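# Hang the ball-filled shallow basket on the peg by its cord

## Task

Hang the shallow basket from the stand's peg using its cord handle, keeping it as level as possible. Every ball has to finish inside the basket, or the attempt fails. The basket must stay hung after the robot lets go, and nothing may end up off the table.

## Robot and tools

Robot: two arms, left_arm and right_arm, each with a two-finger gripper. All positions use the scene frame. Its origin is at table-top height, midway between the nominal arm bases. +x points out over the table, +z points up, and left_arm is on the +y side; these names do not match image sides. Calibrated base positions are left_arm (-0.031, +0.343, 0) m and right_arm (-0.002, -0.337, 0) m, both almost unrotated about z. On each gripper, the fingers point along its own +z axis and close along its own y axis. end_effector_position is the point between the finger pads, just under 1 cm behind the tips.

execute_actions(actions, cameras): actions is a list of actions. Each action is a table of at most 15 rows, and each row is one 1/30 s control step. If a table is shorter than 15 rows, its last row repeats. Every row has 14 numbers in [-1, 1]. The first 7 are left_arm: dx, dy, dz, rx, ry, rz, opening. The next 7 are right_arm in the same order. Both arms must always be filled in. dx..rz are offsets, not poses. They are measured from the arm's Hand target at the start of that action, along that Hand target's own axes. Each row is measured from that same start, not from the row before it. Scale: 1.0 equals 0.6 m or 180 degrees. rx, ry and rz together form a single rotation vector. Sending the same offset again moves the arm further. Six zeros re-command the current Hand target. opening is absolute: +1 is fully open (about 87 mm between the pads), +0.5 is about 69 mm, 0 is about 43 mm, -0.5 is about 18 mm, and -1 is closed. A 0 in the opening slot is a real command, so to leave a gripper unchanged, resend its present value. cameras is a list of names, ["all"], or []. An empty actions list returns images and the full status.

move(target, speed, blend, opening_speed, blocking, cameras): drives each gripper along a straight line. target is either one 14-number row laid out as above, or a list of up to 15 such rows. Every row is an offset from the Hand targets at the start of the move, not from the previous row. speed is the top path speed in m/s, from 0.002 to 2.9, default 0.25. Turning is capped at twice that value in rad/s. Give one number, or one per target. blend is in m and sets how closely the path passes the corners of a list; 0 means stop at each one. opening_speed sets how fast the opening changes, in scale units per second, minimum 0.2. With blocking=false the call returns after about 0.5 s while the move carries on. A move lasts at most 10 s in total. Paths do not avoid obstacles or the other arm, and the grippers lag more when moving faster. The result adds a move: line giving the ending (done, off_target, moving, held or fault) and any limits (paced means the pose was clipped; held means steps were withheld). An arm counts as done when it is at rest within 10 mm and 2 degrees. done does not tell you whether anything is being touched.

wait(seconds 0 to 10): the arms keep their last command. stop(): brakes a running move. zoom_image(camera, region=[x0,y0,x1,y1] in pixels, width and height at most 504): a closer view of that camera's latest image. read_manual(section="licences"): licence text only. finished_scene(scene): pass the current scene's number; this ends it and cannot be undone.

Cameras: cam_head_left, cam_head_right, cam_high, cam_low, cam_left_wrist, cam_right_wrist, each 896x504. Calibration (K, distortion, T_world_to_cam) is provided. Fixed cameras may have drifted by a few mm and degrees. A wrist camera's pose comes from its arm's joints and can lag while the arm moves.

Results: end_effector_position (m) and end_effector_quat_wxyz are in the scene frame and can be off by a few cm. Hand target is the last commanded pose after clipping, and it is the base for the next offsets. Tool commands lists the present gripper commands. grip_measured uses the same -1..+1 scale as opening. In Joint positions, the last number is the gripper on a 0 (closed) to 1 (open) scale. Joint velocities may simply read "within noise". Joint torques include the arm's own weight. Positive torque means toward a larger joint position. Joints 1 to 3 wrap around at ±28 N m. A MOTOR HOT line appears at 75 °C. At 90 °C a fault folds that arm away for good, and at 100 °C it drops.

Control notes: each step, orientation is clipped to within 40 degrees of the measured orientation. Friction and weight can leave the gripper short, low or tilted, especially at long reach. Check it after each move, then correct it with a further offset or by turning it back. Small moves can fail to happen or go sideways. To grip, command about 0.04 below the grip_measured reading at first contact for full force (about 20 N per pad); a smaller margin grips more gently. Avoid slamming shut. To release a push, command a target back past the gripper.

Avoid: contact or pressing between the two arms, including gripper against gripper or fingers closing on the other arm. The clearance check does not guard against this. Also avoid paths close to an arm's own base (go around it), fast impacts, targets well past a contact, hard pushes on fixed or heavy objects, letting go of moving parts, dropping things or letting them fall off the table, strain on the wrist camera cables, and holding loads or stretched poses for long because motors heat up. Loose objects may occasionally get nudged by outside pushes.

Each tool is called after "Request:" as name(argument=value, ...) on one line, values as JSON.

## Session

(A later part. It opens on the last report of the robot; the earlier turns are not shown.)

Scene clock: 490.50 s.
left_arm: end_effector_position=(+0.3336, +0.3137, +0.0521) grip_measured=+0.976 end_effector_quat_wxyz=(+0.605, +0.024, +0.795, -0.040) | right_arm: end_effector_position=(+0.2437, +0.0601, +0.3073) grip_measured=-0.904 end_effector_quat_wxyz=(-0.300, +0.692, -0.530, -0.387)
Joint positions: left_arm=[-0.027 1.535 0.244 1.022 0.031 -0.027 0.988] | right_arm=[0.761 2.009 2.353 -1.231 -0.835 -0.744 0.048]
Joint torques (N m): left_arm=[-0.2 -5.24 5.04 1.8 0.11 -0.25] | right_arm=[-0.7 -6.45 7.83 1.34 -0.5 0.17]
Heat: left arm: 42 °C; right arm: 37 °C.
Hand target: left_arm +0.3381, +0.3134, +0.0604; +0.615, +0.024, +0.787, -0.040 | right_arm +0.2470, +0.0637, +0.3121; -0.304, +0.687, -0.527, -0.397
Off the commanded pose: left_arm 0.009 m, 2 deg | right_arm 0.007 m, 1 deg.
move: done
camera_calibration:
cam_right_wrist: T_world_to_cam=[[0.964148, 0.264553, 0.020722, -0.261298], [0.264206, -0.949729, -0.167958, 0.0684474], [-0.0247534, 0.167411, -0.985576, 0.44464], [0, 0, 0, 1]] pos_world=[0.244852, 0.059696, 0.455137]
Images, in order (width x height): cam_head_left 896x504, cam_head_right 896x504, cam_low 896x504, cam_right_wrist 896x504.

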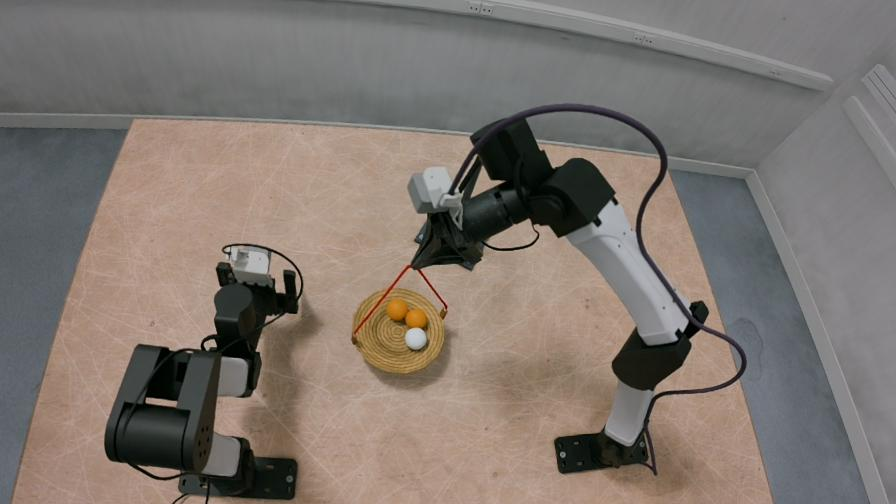

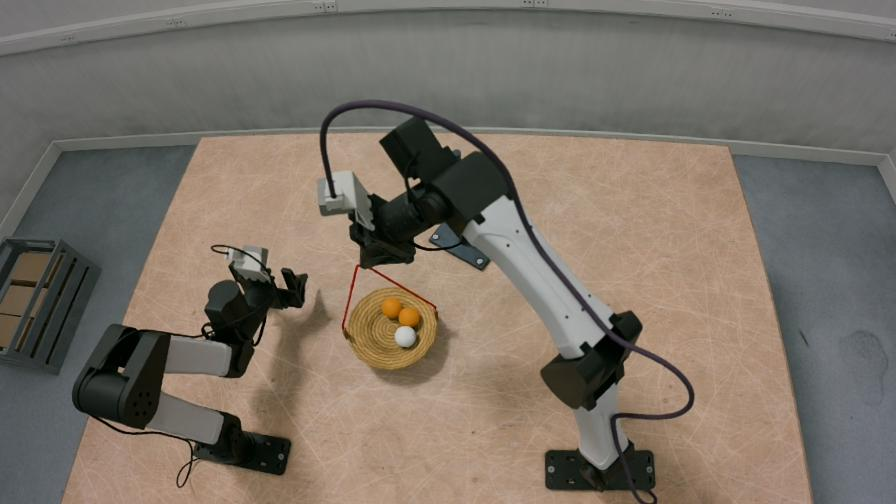

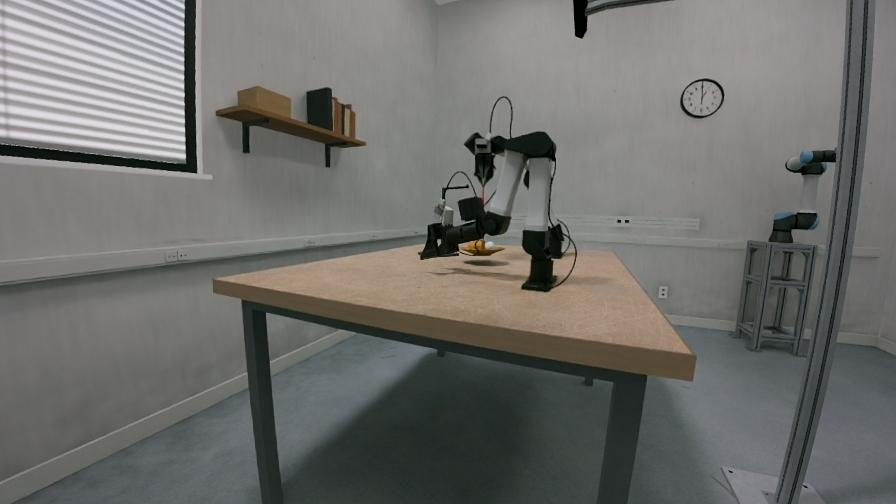

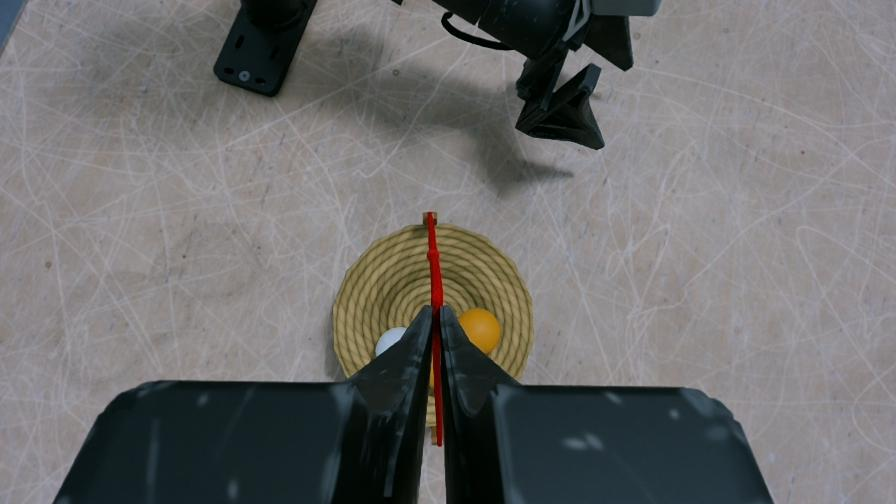

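Request:
move(target=[[0, 0, 0, 0, 0, 0, 1, -0.0492, -0.026, -0.0578, 0.2117, 0, 0.1222, -1]], speed=0.12, cameras=["cam_right_wrist", "cam_head_left", "cam_head_right", "cam_high", "cam_low"])

Request:
zoom_image(camera="cam_low", region=[420, 150, 540, 280])

Scene clock: 519.93 s.
left_arm: end_effector_position=(+0.3336, +0.3137, +0.0521) grip_measured=+0.976 end_effector_quat_wxyz=(+0.605, +0.024, +0.795, -0.040) | right_arm: end_effector_position=(+0.2703, +0.0551, +0.3211) grip_measured=-0.904 end_effector_quat_wxyz=(+0.393, -0.453, +0.764, +0.239)
Joint positions: left_arm=[-0.027 1.535 0.244 1.022 0.031 -0.027 0.988] | right_arm=[0.909 1.807 2.105 -0.918 -0.128 -0.081 0.048]
Joint torques (N m): left_arm=[-0.24 -5.35 5.07 1.77 0.07 -0.27] | right_arm=[0.58 -10.44 7.21 1.93 0.08 0.16]
Heat: left arm: 42 °C; right arm: 36 °C.
Hand target: left_arm +0.3381, +0.3134, +0.0604; +0.615, +0.024, +0.787, -0.040 | right_arm +0.2660, +0.0530, +0.3550; +0.430, -0.440, +0.746, +0.254
Off the commanded pose: left_arm 0.009 m, 2 deg | right_arm 0.034 m, 5 deg.
move: off_target (right_arm)
camera_calibration:
cam_right_wrist: T_world_to_cam=[[0.88375, -0.467914, 0.00651976, -0.219207], [-0.464927, -0.879521, -0.101418, 0.230961], [0.053189, 0.0865966, -0.994823, 0.446002], [0, 0, 0, 1]] pos_world=[0.277381, 0.0619429, 0.468545]
Images, in order (width x height): cam_head_left 896x504, cam_head_right 896x504, cam_high 896x504, cam_low 896x504, cam_right_wrist 896x504.

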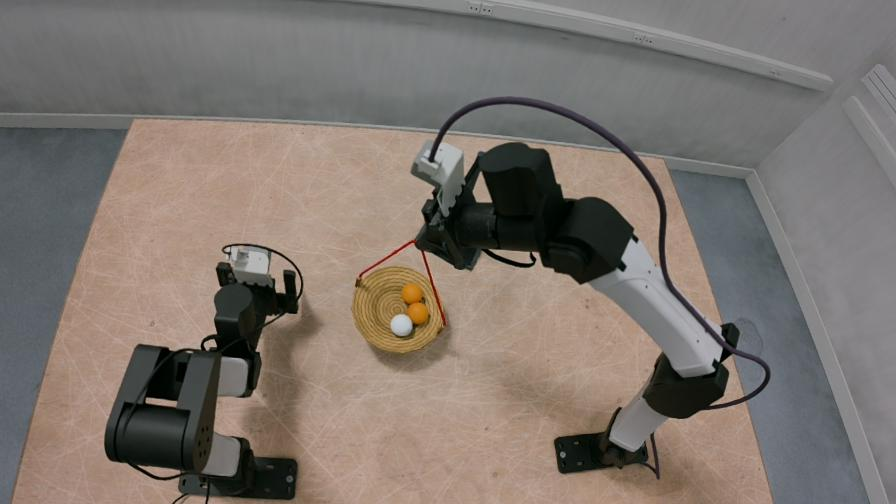

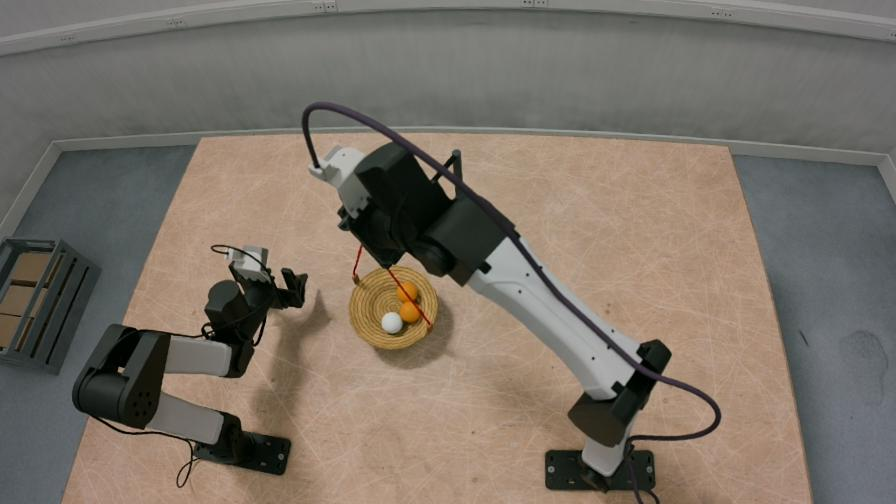

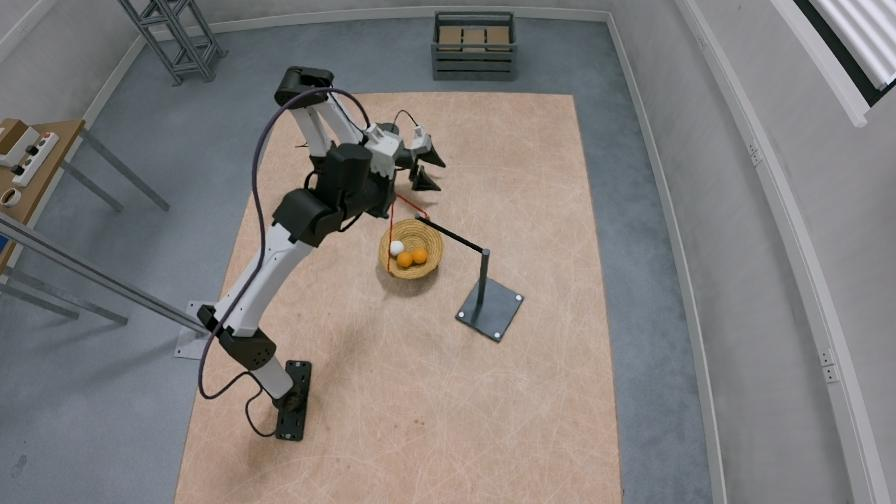

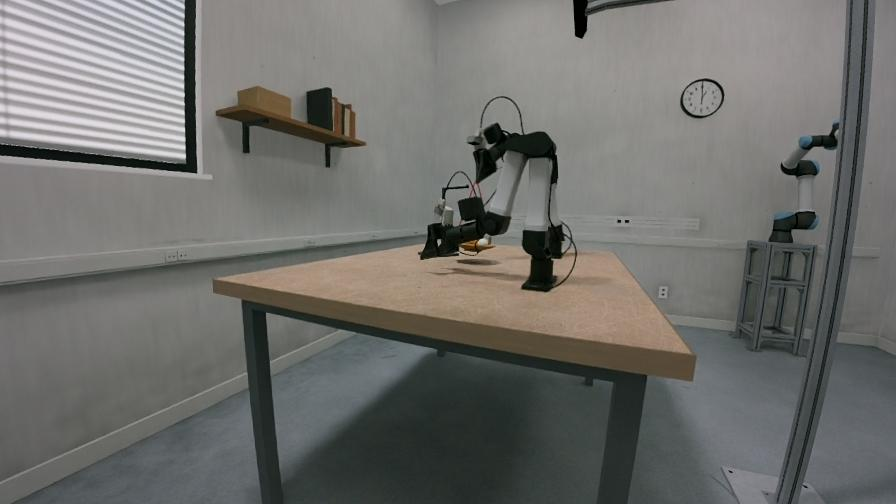

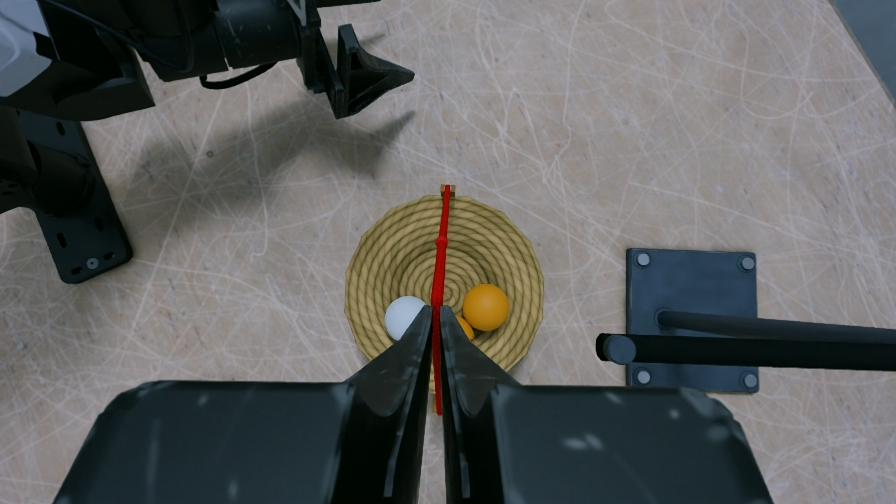

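Scaled by 3.877 from the camera's 896x504 image, which has a finer 1280x720 frame.

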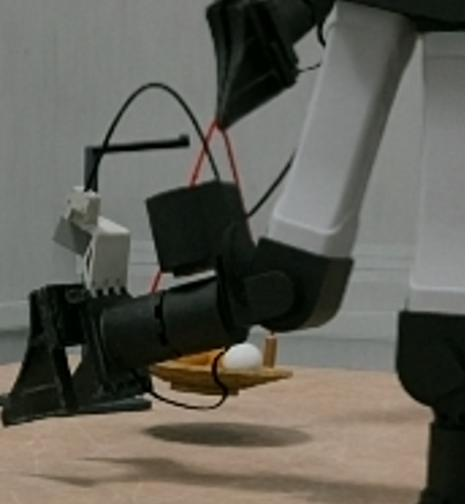

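Request:
move(target=[[0, 0, 0, 0, 0, 0, 1, -0.04, 0.0001, -0.0407, 0, -0.0222, 0, -1]], speed=0.06, cameras=["cam_right_wrist", "cam_low"])

Request:
zoom_image(camera="cam_low", region=[420, 150, 540, 280])

Scene clock: 554.60 s.
left_arm: end_effector_position=(+0.3336, +0.3137, +0.0521) grip_measured=+0.976 end_effector_quat_wxyz=(+0.605, +0.024, +0.795, -0.040) | right_arm: end_effector_position=(+0.2660, +0.0495, +0.3533) grip_measured=-0.904 end_effector_quat_wxyz=(+0.423, -0.445, +0.749, +0.252)
Joint positions: left_arm=[-0.027 1.535 0.244 1.022 0.031 -0.027 0.988] | right_arm=[0.909 1.774 2.151 -0.925 -0.128 -0.076 0.048]
Joint torques (N m): left_arm=[-0.1 -5.3 5.04 1.78 0.08 -0.23] | right_arm=[-0.05 -9.44 8.25 1.93 -0.01 0.17]
Heat: left arm: 42 °C; right arm: 39 °C.
Hand target: left_arm +0.3381, +0.3134, +0.0604; +0.615, +0.024, +0.787, -0.040 | right_arm +0.2615, +0.0450, +0.3881; +0.456, -0.431, +0.731, +0.269
Off the commanded pose: left_arm 0.009 m, 2 deg | right_arm 0.035 m, 5 deg.
move: off_target (right_arm)
camera_calibration:
cam_right_wrist: T_world_to_cam=[[0.88183, -0.471341, 0.0146145, -0.220429], [-0.462087, -0.86987, -0.172632, 0.251226], [0.0940814, 0.145479, -0.984878, 0.46142], [0, 0, 0, 1]] pos_world=[0.267058, 0.0475098, 0.501034]
Images, in order (width x height): cam_low 896x504, cam_right_wrist 896x504.

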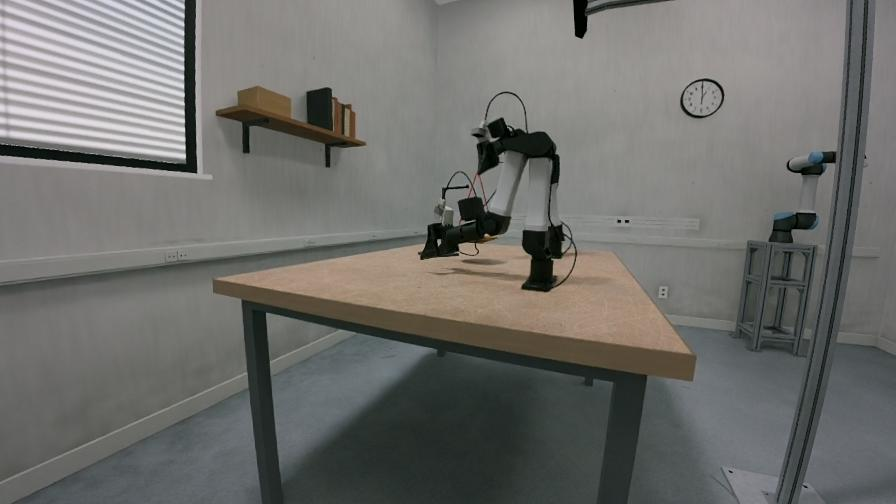

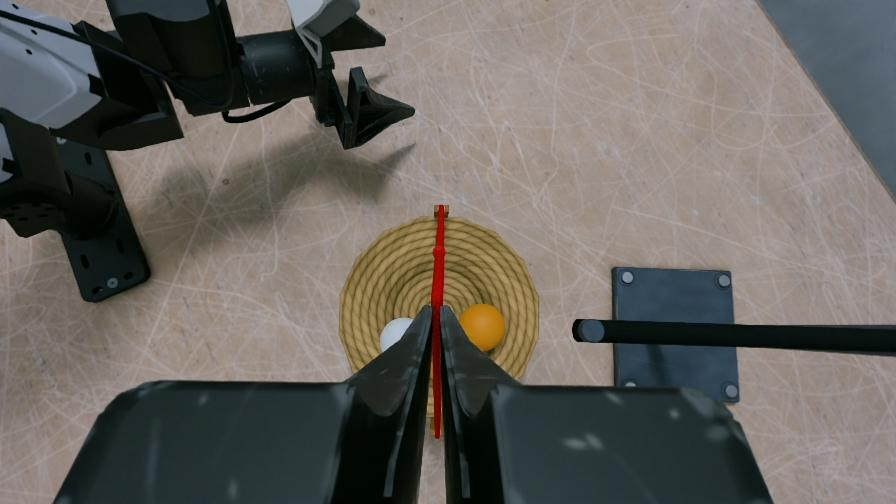

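Scaled by 3.877 from the camera's 896x504 image, which has a finer 1280x720 frame.

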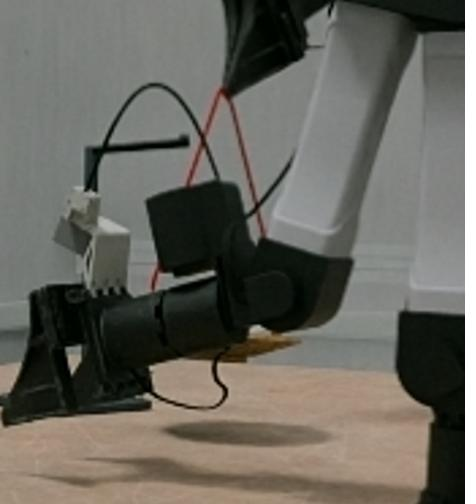

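Request:
move(target=[[0, 0, 0, 0, 0, 0, 1, 0.0, 0.0, 0.0, 0, 0, 0, -1]], speed=0.05, cameras=["cam_right_wrist"])

Scene clock: 573.40 s.
left_arm: end_effector_position=(+0.3336, +0.3137, +0.0521) grip_measured=+0.976 end_effector_quat_wxyz=(+0.605, +0.024, +0.795, -0.040) | right_arm: end_effector_position=(+0.2660, +0.0494, +0.3532) grip_measured=-0.904 end_effector_quat_wxyz=(+0.422, -0.445, +0.749, +0.252)
Joint positions: left_arm=[-0.027 1.535 0.244 1.022 0.031 -0.027 0.988] | right_arm=[0.909 1.774 2.151 -0.925 -0.128 -0.076 0.048]
Joint torques (N m): left_arm=[-0.2 -5.35 5.04 1.79 0.08 -0.26] | right_arm=[0.01 -9.47 8.21 1.9 -0.01 0.18]
Heat: left arm: 42 °C; right arm: 40 °C.
Hand target: left_arm +0.3381, +0.3134, +0.0604; +0.615, +0.024, +0.787, -0.040 | right_arm +0.2615, +0.0450, +0.3881; +0.456, -0.431, +0.731, +0.269
Off the commanded pose: left_arm 0.009 m, 2 deg | right_arm 0.035 m, 5 deg.
move: off_target (right_arm)
camera_calibration:
cam_right_wrist: T_world_to_cam=[[0.881831, -0.471345, 0.014452, -0.220346], [-0.462187, -0.869967, -0.171874, 0.250861], [0.0935848, 0.144884, -0.985013, 0.46155], [0, 0, 0, 1]] pos_world=[0.267058, 0.0475102, 0.500934]
Images, in order (width x height): cam_right_wrist 896x504.

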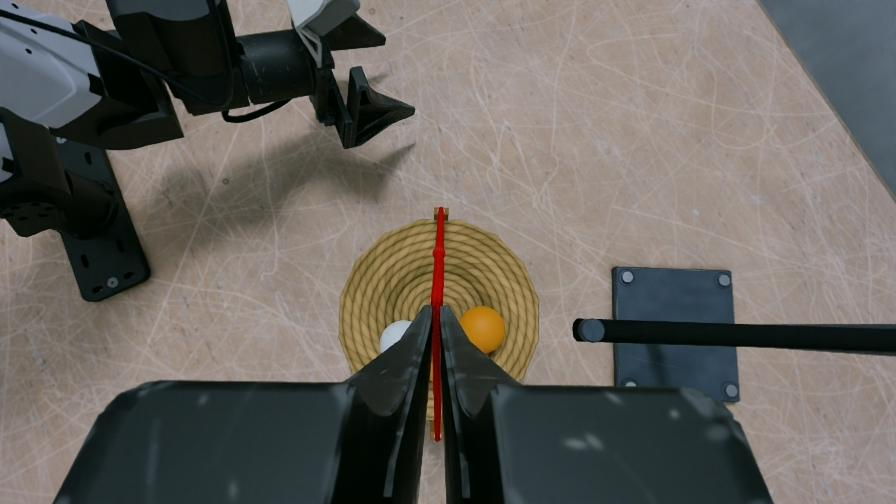

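Request:
move(target=[[0, 0, 0, 0, 0, 0, 1, -0.0039, -0.1575, -0.0073, 0, 0, 0, -1]], speed=0.05, cameras=["cam_right_wrist", "cam_low", "cam_head_left", "cam_head_right"])

Request:
zoom_image(camera="cam_low", region=[420, 150, 540, 280])

Request:
zoom_image(camera="cam_right_wrist", region=[330, 220, 550, 480])

Scene clock: 583.73 s.
left_arm: end_effector_position=(+0.3336, +0.3137, +0.0521) grip_measured=+0.976 end_effector_quat_wxyz=(+0.605, +0.024, +0.795, -0.040) | right_arm: end_effector_position=(+0.3377, -0.0069, +0.3837) grip_measured=-0.904 end_effector_quat_wxyz=(+0.443, -0.426, +0.743, +0.265)
Joint positions: left_arm=[-0.027 1.535 0.244 1.022 0.031 -0.027 0.988] | right_arm=[0.642 1.872 2.391 -1.04 -0.354 -0.177 0.048]
Joint torques (N m): left_arm=[-0.17 -5.42 4.92 1.82 0.1 -0.27] | right_arm=[-0.54 -5.53 7.64 1.84 -0.25 -0.15]
Heat: left arm: 43 °C; right arm: 40 °C.
Hand target: left_arm +0.3381, +0.3134, +0.0604; +0.615, +0.024, +0.787, -0.040 | right_arm +0.3429, -0.0032, +0.3919; +0.456, -0.431, +0.731, +0.269
Off the commanded pose: left_arm 0.009 m, 2 deg | right_arm 0.010 m, 2 deg.
move: done
camera_calibration:
cam_right_wrist: T_world_to_cam=[[0.871002, -0.491279, -0.000615425, -0.301363], [-0.47841, -0.847901, -0.228447, 0.267561], [0.111709, 0.199272, -0.973556, 0.482947], [0, 0, 0, 1]] pos_world=[0.336542, -0.0174257, 0.531114]
Images, in order (width x height): cam_head_left 896x504, cam_head_right 896x504, cam_low 896x504, cam_right_wrist 896x504.

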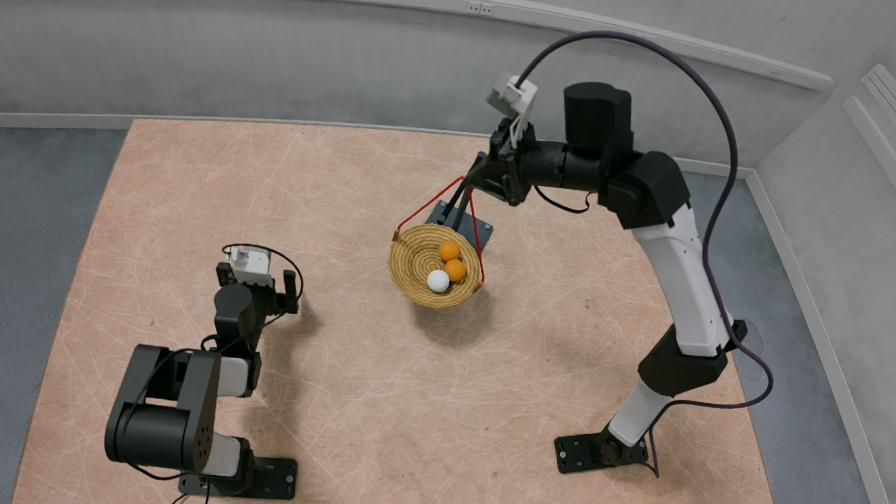

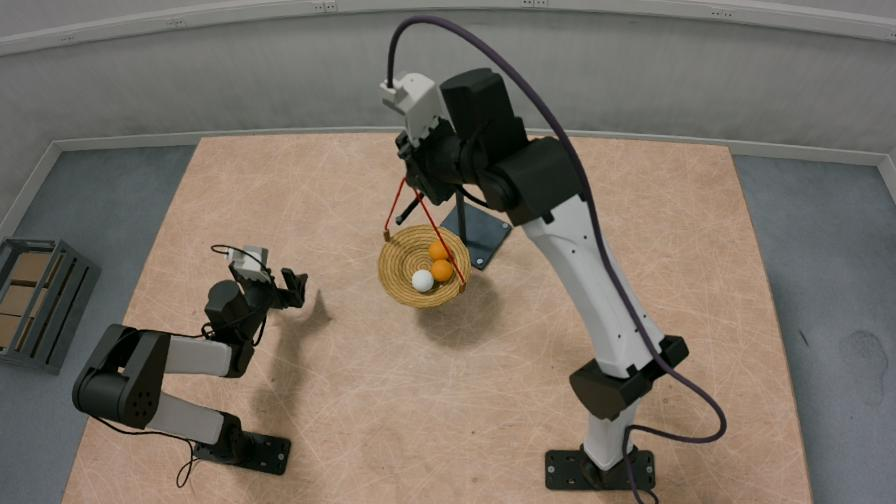

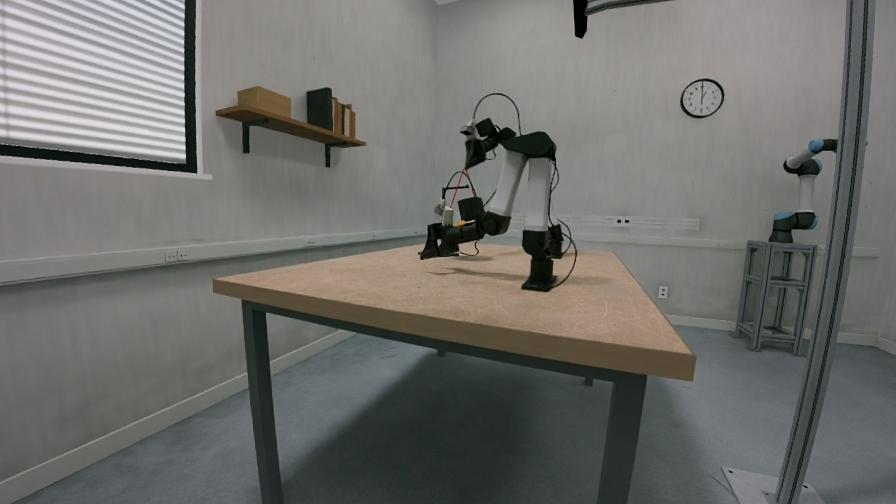

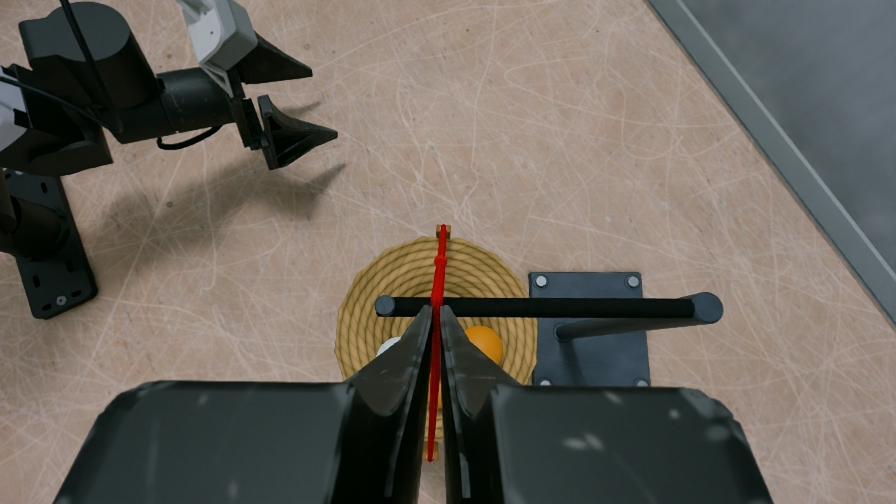

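Scaled by 3.877 from the camera's 896x504 image, which has a finer 1280x720 frame.

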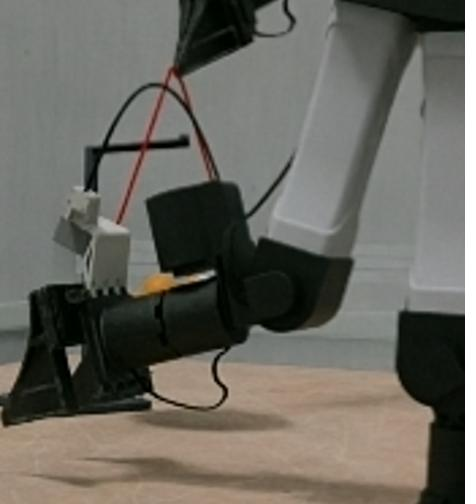

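Scaled by 1.938 from the camera's 896x504 image, which has a finer 1280x720 frame.

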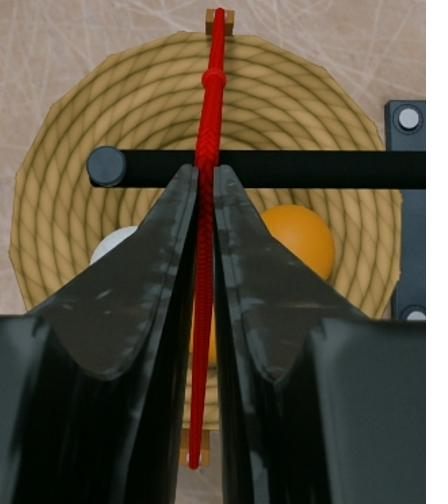

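Request:
move(target=[[0, 0, 0, 0, 0, 0, 1, 0.0615, 0, 0.045, 0, 0, 0, -1]], speed=0.04, cameras=["cam_right_wrist", "cam_low"])

Request:
zoom_image(camera="cam_right_wrist", region=[330, 220, 550, 480])

Request:
zoom_image(camera="cam_low", region=[420, 150, 500, 250])

Scene clock: 614.77 s.
left_arm: end_effector_position=(+0.3336, +0.3137, +0.0521) grip_measured=+0.976 end_effector_quat_wxyz=(+0.605, +0.024, +0.795, -0.040) | right_arm: end_effector_position=(+0.3503, +0.0028, +0.3217) grip_measured=-0.904 end_effector_quat_wxyz=(+0.422, -0.428, +0.756, +0.262)
Joint positions: left_arm=[-0.027 1.535 0.244 1.022 0.031 -0.027 0.988] | right_arm=[0.642 1.806 2.046 -0.811 -0.354 -0.178 0.048]
Joint torques (N m): left_arm=[-0.23 -5.29 5.16 1.8 0.07 -0.3] | right_arm=[0.31 -10.33 5.09 2.14 -0.13 -0.09]
Heat: left arm: 43 °C; right arm: 39 °C.
Hand target: left_arm +0.3381, +0.3134, +0.0604; +0.615, +0.024, +0.787, -0.040 | right_arm +0.3468, +0.0038, +0.3469; +0.456, -0.431, +0.731, +0.269
Off the commanded pose: left_arm 0.009 m, 2 deg | right_arm 0.025 m, 5 deg.
move: off_target (right_arm)
camera_calibration:
cam_right_wrist: T_world_to_cam=[[0.871019, -0.490857, -0.0196187, -0.301498], [-0.485808, -0.854756, -0.18271, 0.255534], [0.0729151, 0.168675, -0.982971, 0.435968], [0, 0, 0, 1]] pos_world=[0.354962, -0.00310935, 0.469317]
Images, in order (width x height): cam_low 896x504, cam_right_wrist 896x504.

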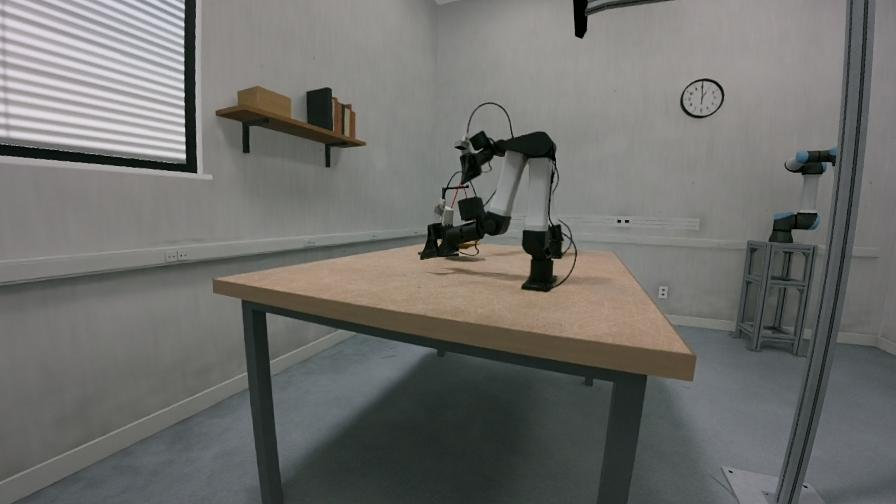

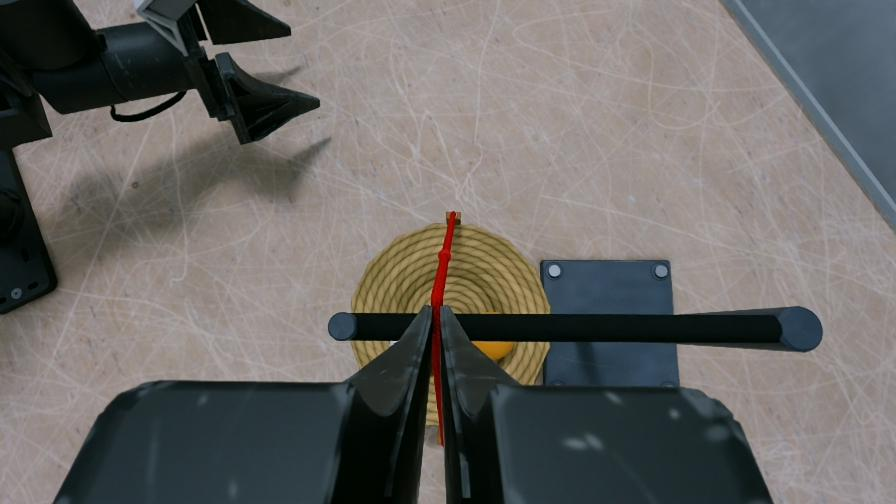

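Scaled by 1.938 from the camera's 896x504 image, which has a finer 1280x720 frame.

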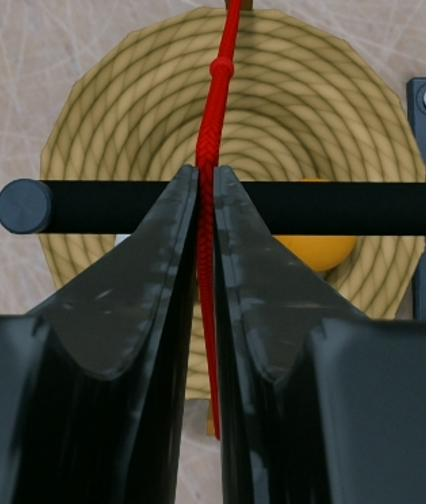

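Scaled by 5.040 from the camera's 896x504 image, which has a finer 1280x720 frame.

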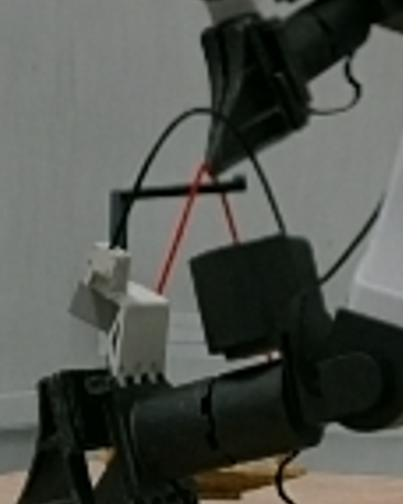

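Request:
move(target=[[0, 0, 0, 0, 0, 0, 1, 0.0123, 0, -0.0023, 0, 0, 0, -1]], speed=0.03, cameras=["cam_right_wrist", "cam_low"])

Request:
zoom_image(camera="cam_right_wrist", region=[330, 220, 550, 480])

Request:
zoom_image(camera="cam_low", region=[440, 170, 490, 220])

Scene clock: 629.70 s.
left_arm: end_effector_position=(+0.3336, +0.3137, +0.0521) grip_measured=+0.976 end_effector_quat_wxyz=(+0.605, +0.024, +0.795, -0.040) | right_arm: end_effector_position=(+0.3491, +0.0019, +0.3205) grip_measured=-0.904 end_effector_quat_wxyz=(+0.430, -0.427, +0.751, +0.263)
Joint positions: left_arm=[-0.027 1.535 0.244 1.022 0.031 -0.027 0.988] | right_arm=[0.642 1.774 1.984 -0.761 -0.354 -0.178 0.048]
Joint torques (N m): left_arm=[-0.23 -5.24 5.09 1.75 0.05 -0.25] | right_arm=[-0.09 -10.03 5.01 1.99 -0.17 -0.11]
Heat: left arm: 43 °C; right arm: 41 °C.
Hand target: left_arm +0.3381, +0.3134, +0.0604; +0.615, +0.024, +0.787, -0.040 | right_arm +0.3446, -0.0001, +0.3411; +0.456, -0.431, +0.731, +0.269
Off the commanded pose: left_arm 0.009 m, 2 deg | right_arm 0.021 m, 4 deg.
move: off_target (right_arm)
camera_calibration:
cam_right_wrist: T_world_to_cam=[[0.871276, -0.490655, -0.0116937, -0.303507], [-0.482709, -0.852374, -0.201124, 0.258774], [0.088715, 0.180879, -0.979496, 0.428302], [0, 0, 0, 1]] pos_world=[0.351354, -0.00581577, 0.468016]
Images, in order (width x height): cam_low 896x504, cam_right_wrist 896x504.

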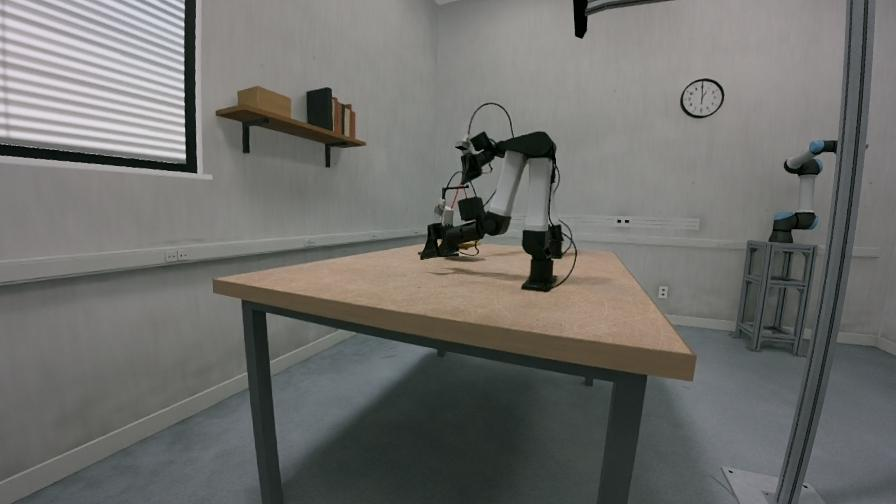

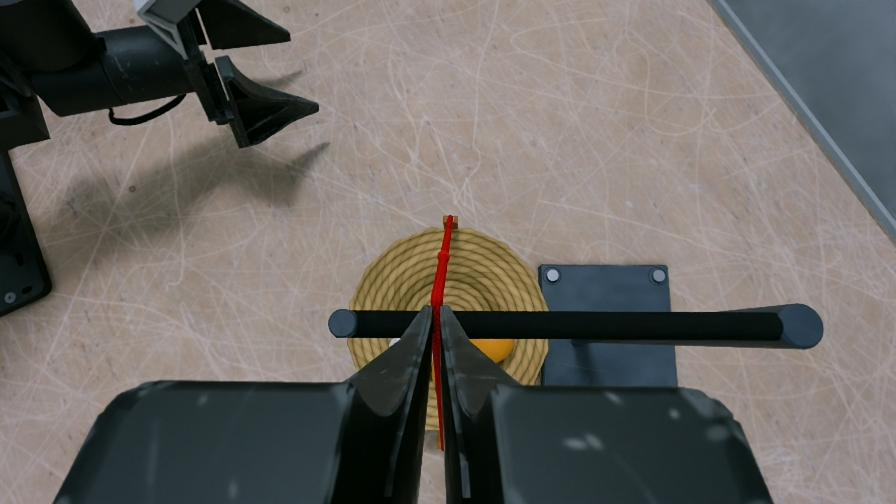

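Scaled by 1.938 from the camera's 896x504 image, which has a finer 1280x720 frame.

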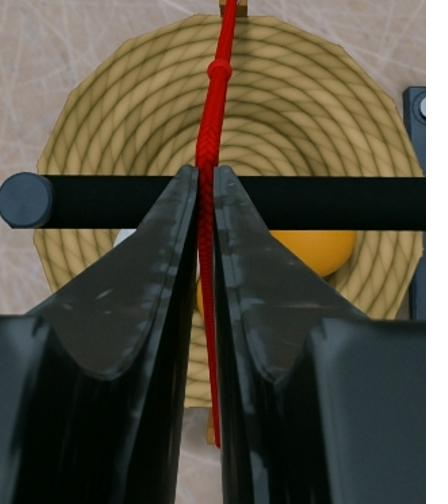

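Scaled by 10.080 from the camera's 896x504 image, which has a finer 1280x720 frame.

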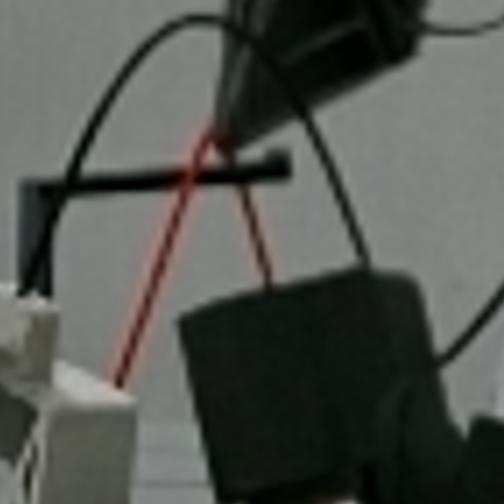

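Request:
move(target=[[0, 0, 0, 0, 0, 0, 1, 0.012, 0, 0.0021, 0, 0, 0, -1]], speed=0.03, cameras=["cam_right_wrist", "cam_low"])

Request:
zoom_image(camera="cam_right_wrist", region=[330, 220, 550, 480])

Request:
zoom_image(camera="cam_low", region=[440, 170, 490, 220])

Scene clock: 639.00 s.
left_arm: end_effector_position=(+0.3336, +0.3137, +0.0521) grip_measured=+0.976 end_effector_quat_wxyz=(+0.605, +0.024, +0.795, -0.040) | right_arm: end_effector_position=(+0.3486, +0.0015, +0.3195) grip_measured=-0.904 end_effector_quat_wxyz=(+0.439, -0.426, +0.745, +0.264)
Joint positions: left_arm=[-0.027 1.535 0.244 1.022 0.031 -0.027 0.988] | right_arm=[0.642 1.748 1.931 -0.713 -0.354 -0.178 0.048]
Joint torques (N m): left_arm=[-0.28 -5.39 5.03 1.81 0.08 -0.28] | right_arm=[-0.31 -9.48 4.82 1.9 -0.18 -0.12]
Heat: left arm: 43 °C; right arm: 42 °C.
Hand target: left_arm +0.3381, +0.3134, +0.0604; +0.615, +0.024, +0.787, -0.040 | right_arm +0.3437, -0.0018, +0.3339; +0.456, -0.431, +0.731, +0.269
Off the commanded pose: left_arm 0.009 m, 2 deg | right_arm 0.016 m, 3 deg.
move: off_target (right_arm)
camera_calibration:
cam_right_wrist: T_world_to_cam=[[0.871407, -0.490547, -0.00369313, -0.305849], [-0.479277, -0.849734, -0.219651, 0.262743], [0.104611, 0.193175, -0.975572, 0.420608], [0, 0, 0, 1]] pos_world=[0.348446, -0.00802225, 0.466915]
Images, in order (width x height): cam_low 896x504, cam_right_wrist 896x504.

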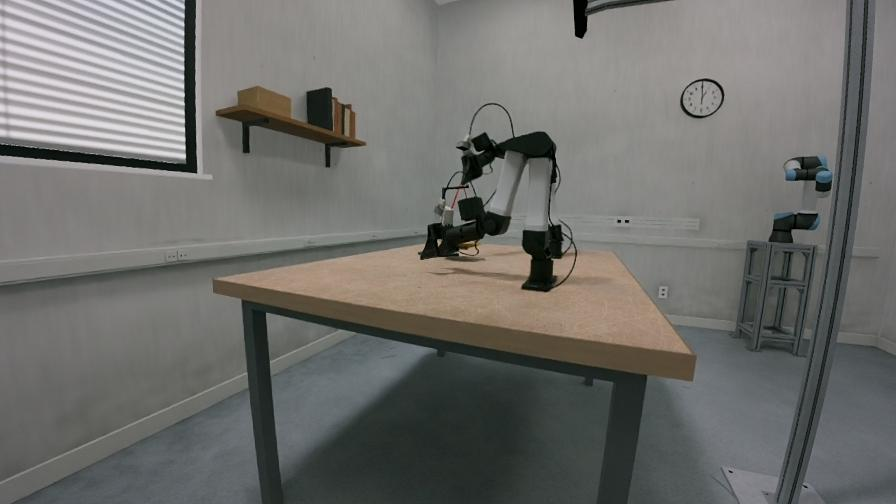

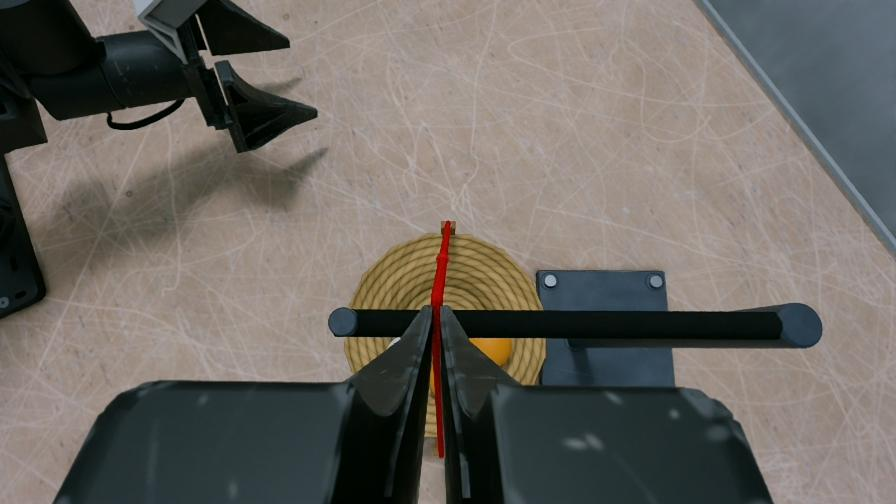

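Scaled by 1.938 from the camera's 896x504 image, which has a finer 1280x720 frame.

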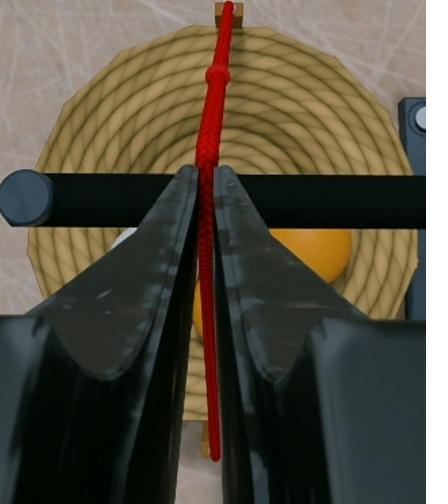

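Scaled by 10.080 from the camera's 896x504 image, which has a finer 1280x720 frame.

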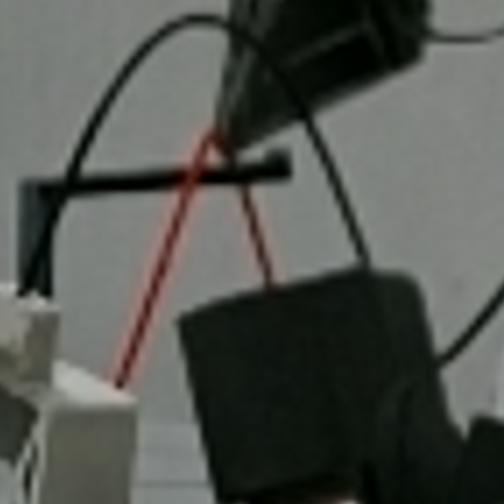

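Request:
move(target=[[0, 0, 0, 0, 0, 0, 1, 0.012, 0, 0.0059, 0, 0, 0, -1]], speed=0.03, cameras=["cam_right_wrist", "cam_low"])

Request:
zoom_image(camera="cam_right_wrist", region=[330, 220, 550, 480])

Request:
zoom_image(camera="cam_low", region=[440, 170, 490, 220])

Scene clock: 659.47 s.
left_arm: end_effector_position=(+0.3336, +0.3137, +0.0521) grip_measured=+0.976 end_effector_quat_wxyz=(+0.605, +0.024, +0.795, -0.040) | right_arm: end_effector_position=(+0.3485, +0.0016, +0.3188) grip_measured=-0.904 end_effector_quat_wxyz=(+0.448, -0.426, +0.739, +0.266)
Joint positions: left_arm=[-0.027 1.535 0.244 1.022 0.031 -0.027 0.988] | right_arm=[0.642 1.725 1.882 -0.666 -0.355 -0.178 0.048]
Joint torques (N m): left_arm=[-0.1 -5.22 5.12 1.77 0.07 -0.28] | right_arm=[-0.36 -8.77 4.63 1.82 -0.17 -0.12]
Heat: left arm: 43 °C; right arm: 46 °C.
Hand target: left_arm +0.3381, +0.3134, +0.0604; +0.615, +0.024, +0.787, -0.040 | right_arm +0.3436, -0.0018, +0.3258; +0.456, -0.431, +0.731, +0.269
Off the commanded pose: left_arm 0.009 m, 2 deg | right_arm 0.009 m, 1 deg.
move: done
camera_calibration:
cam_right_wrist: T_world_to_cam=[[0.871907, -0.489652, 0.00442643, -0.308462], [-0.47446, -0.847022, -0.23967, 0.267365], [0.121104, 0.20687, -0.970844, 0.412598], [0, 0, 0, 1]] pos_world=[0.345837, -0.00992918, 0.466013]
Images, in order (width x height): cam_low 896x504, cam_right_wrist 896x504.

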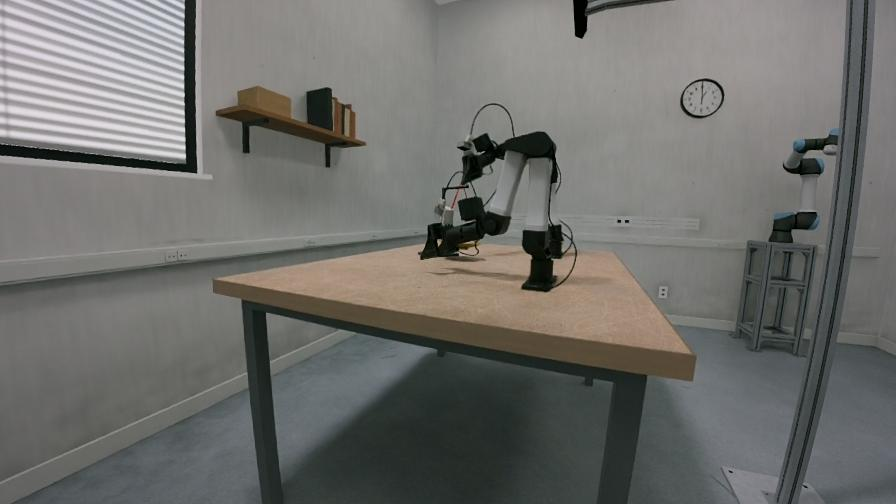

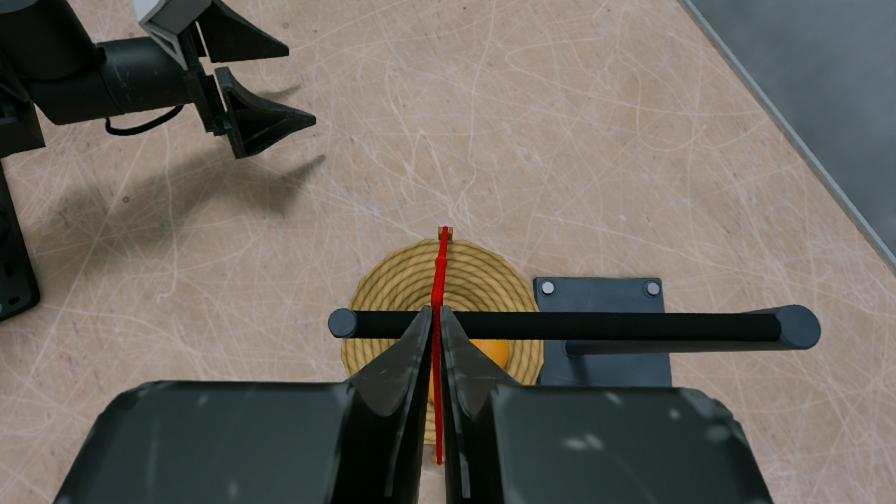

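Scaled by 1.938 from the camera's 896x504 image, which has a finer 1280x720 frame.

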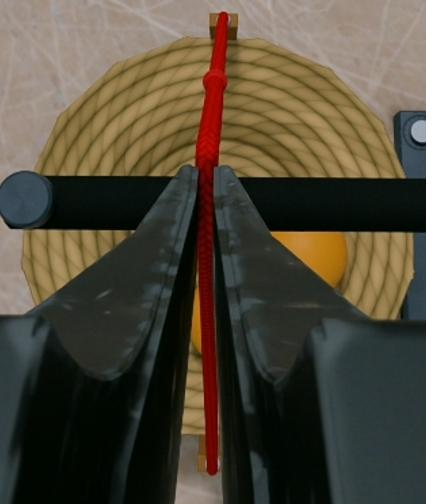

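Scaled by 10.080 from the camera's 896x504 image, which has a finer 1280x720 frame.

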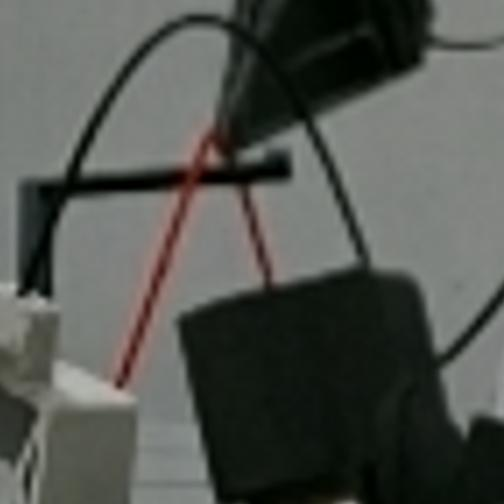

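Request:
move(target=[[0, 0, 0, 0, 0, 0, 1, -0.018, 0, -0.0088, 0, 0, 0, -1]], speed=0.03)

Scene clock: 676.60 s.
left_arm: end_effector_position=(+0.3336, +0.3137, +0.0521) grip_measured=+0.976 end_effector_quat_wxyz=(+0.605, +0.024, +0.795, -0.040) | right_arm: end_effector_position=(+0.3421, -0.0033, +0.3148) grip_measured=-0.904 end_effector_quat_wxyz=(+0.431, -0.427, +0.750, +0.264)
Joint positions: left_arm=[-0.027 1.535 0.244 1.022 0.031 -0.027 0.988] | right_arm=[0.642 1.725 1.898 -0.723 -0.355 -0.178 0.048]
Joint torques (N m): left_arm=[-0.27 -5.33 5.09 1.77 0.1 -0.29] | right_arm=[-0.32 -7.43 8.96 1.81 -0.17 -0.12]
Heat: left arm: 43 °C; right arm: 46 °C.
Hand target: left_arm +0.3381, +0.3134, +0.0604; +0.615, +0.024, +0.787, -0.040 | right_arm +0.3436, -0.0018, +0.3378; +0.456, -0.431, +0.731, +0.269
Off the commanded pose: left_arm 0.009 m, 2 deg | right_arm 0.023 m, 4 deg.
move: off_target (right_arm)


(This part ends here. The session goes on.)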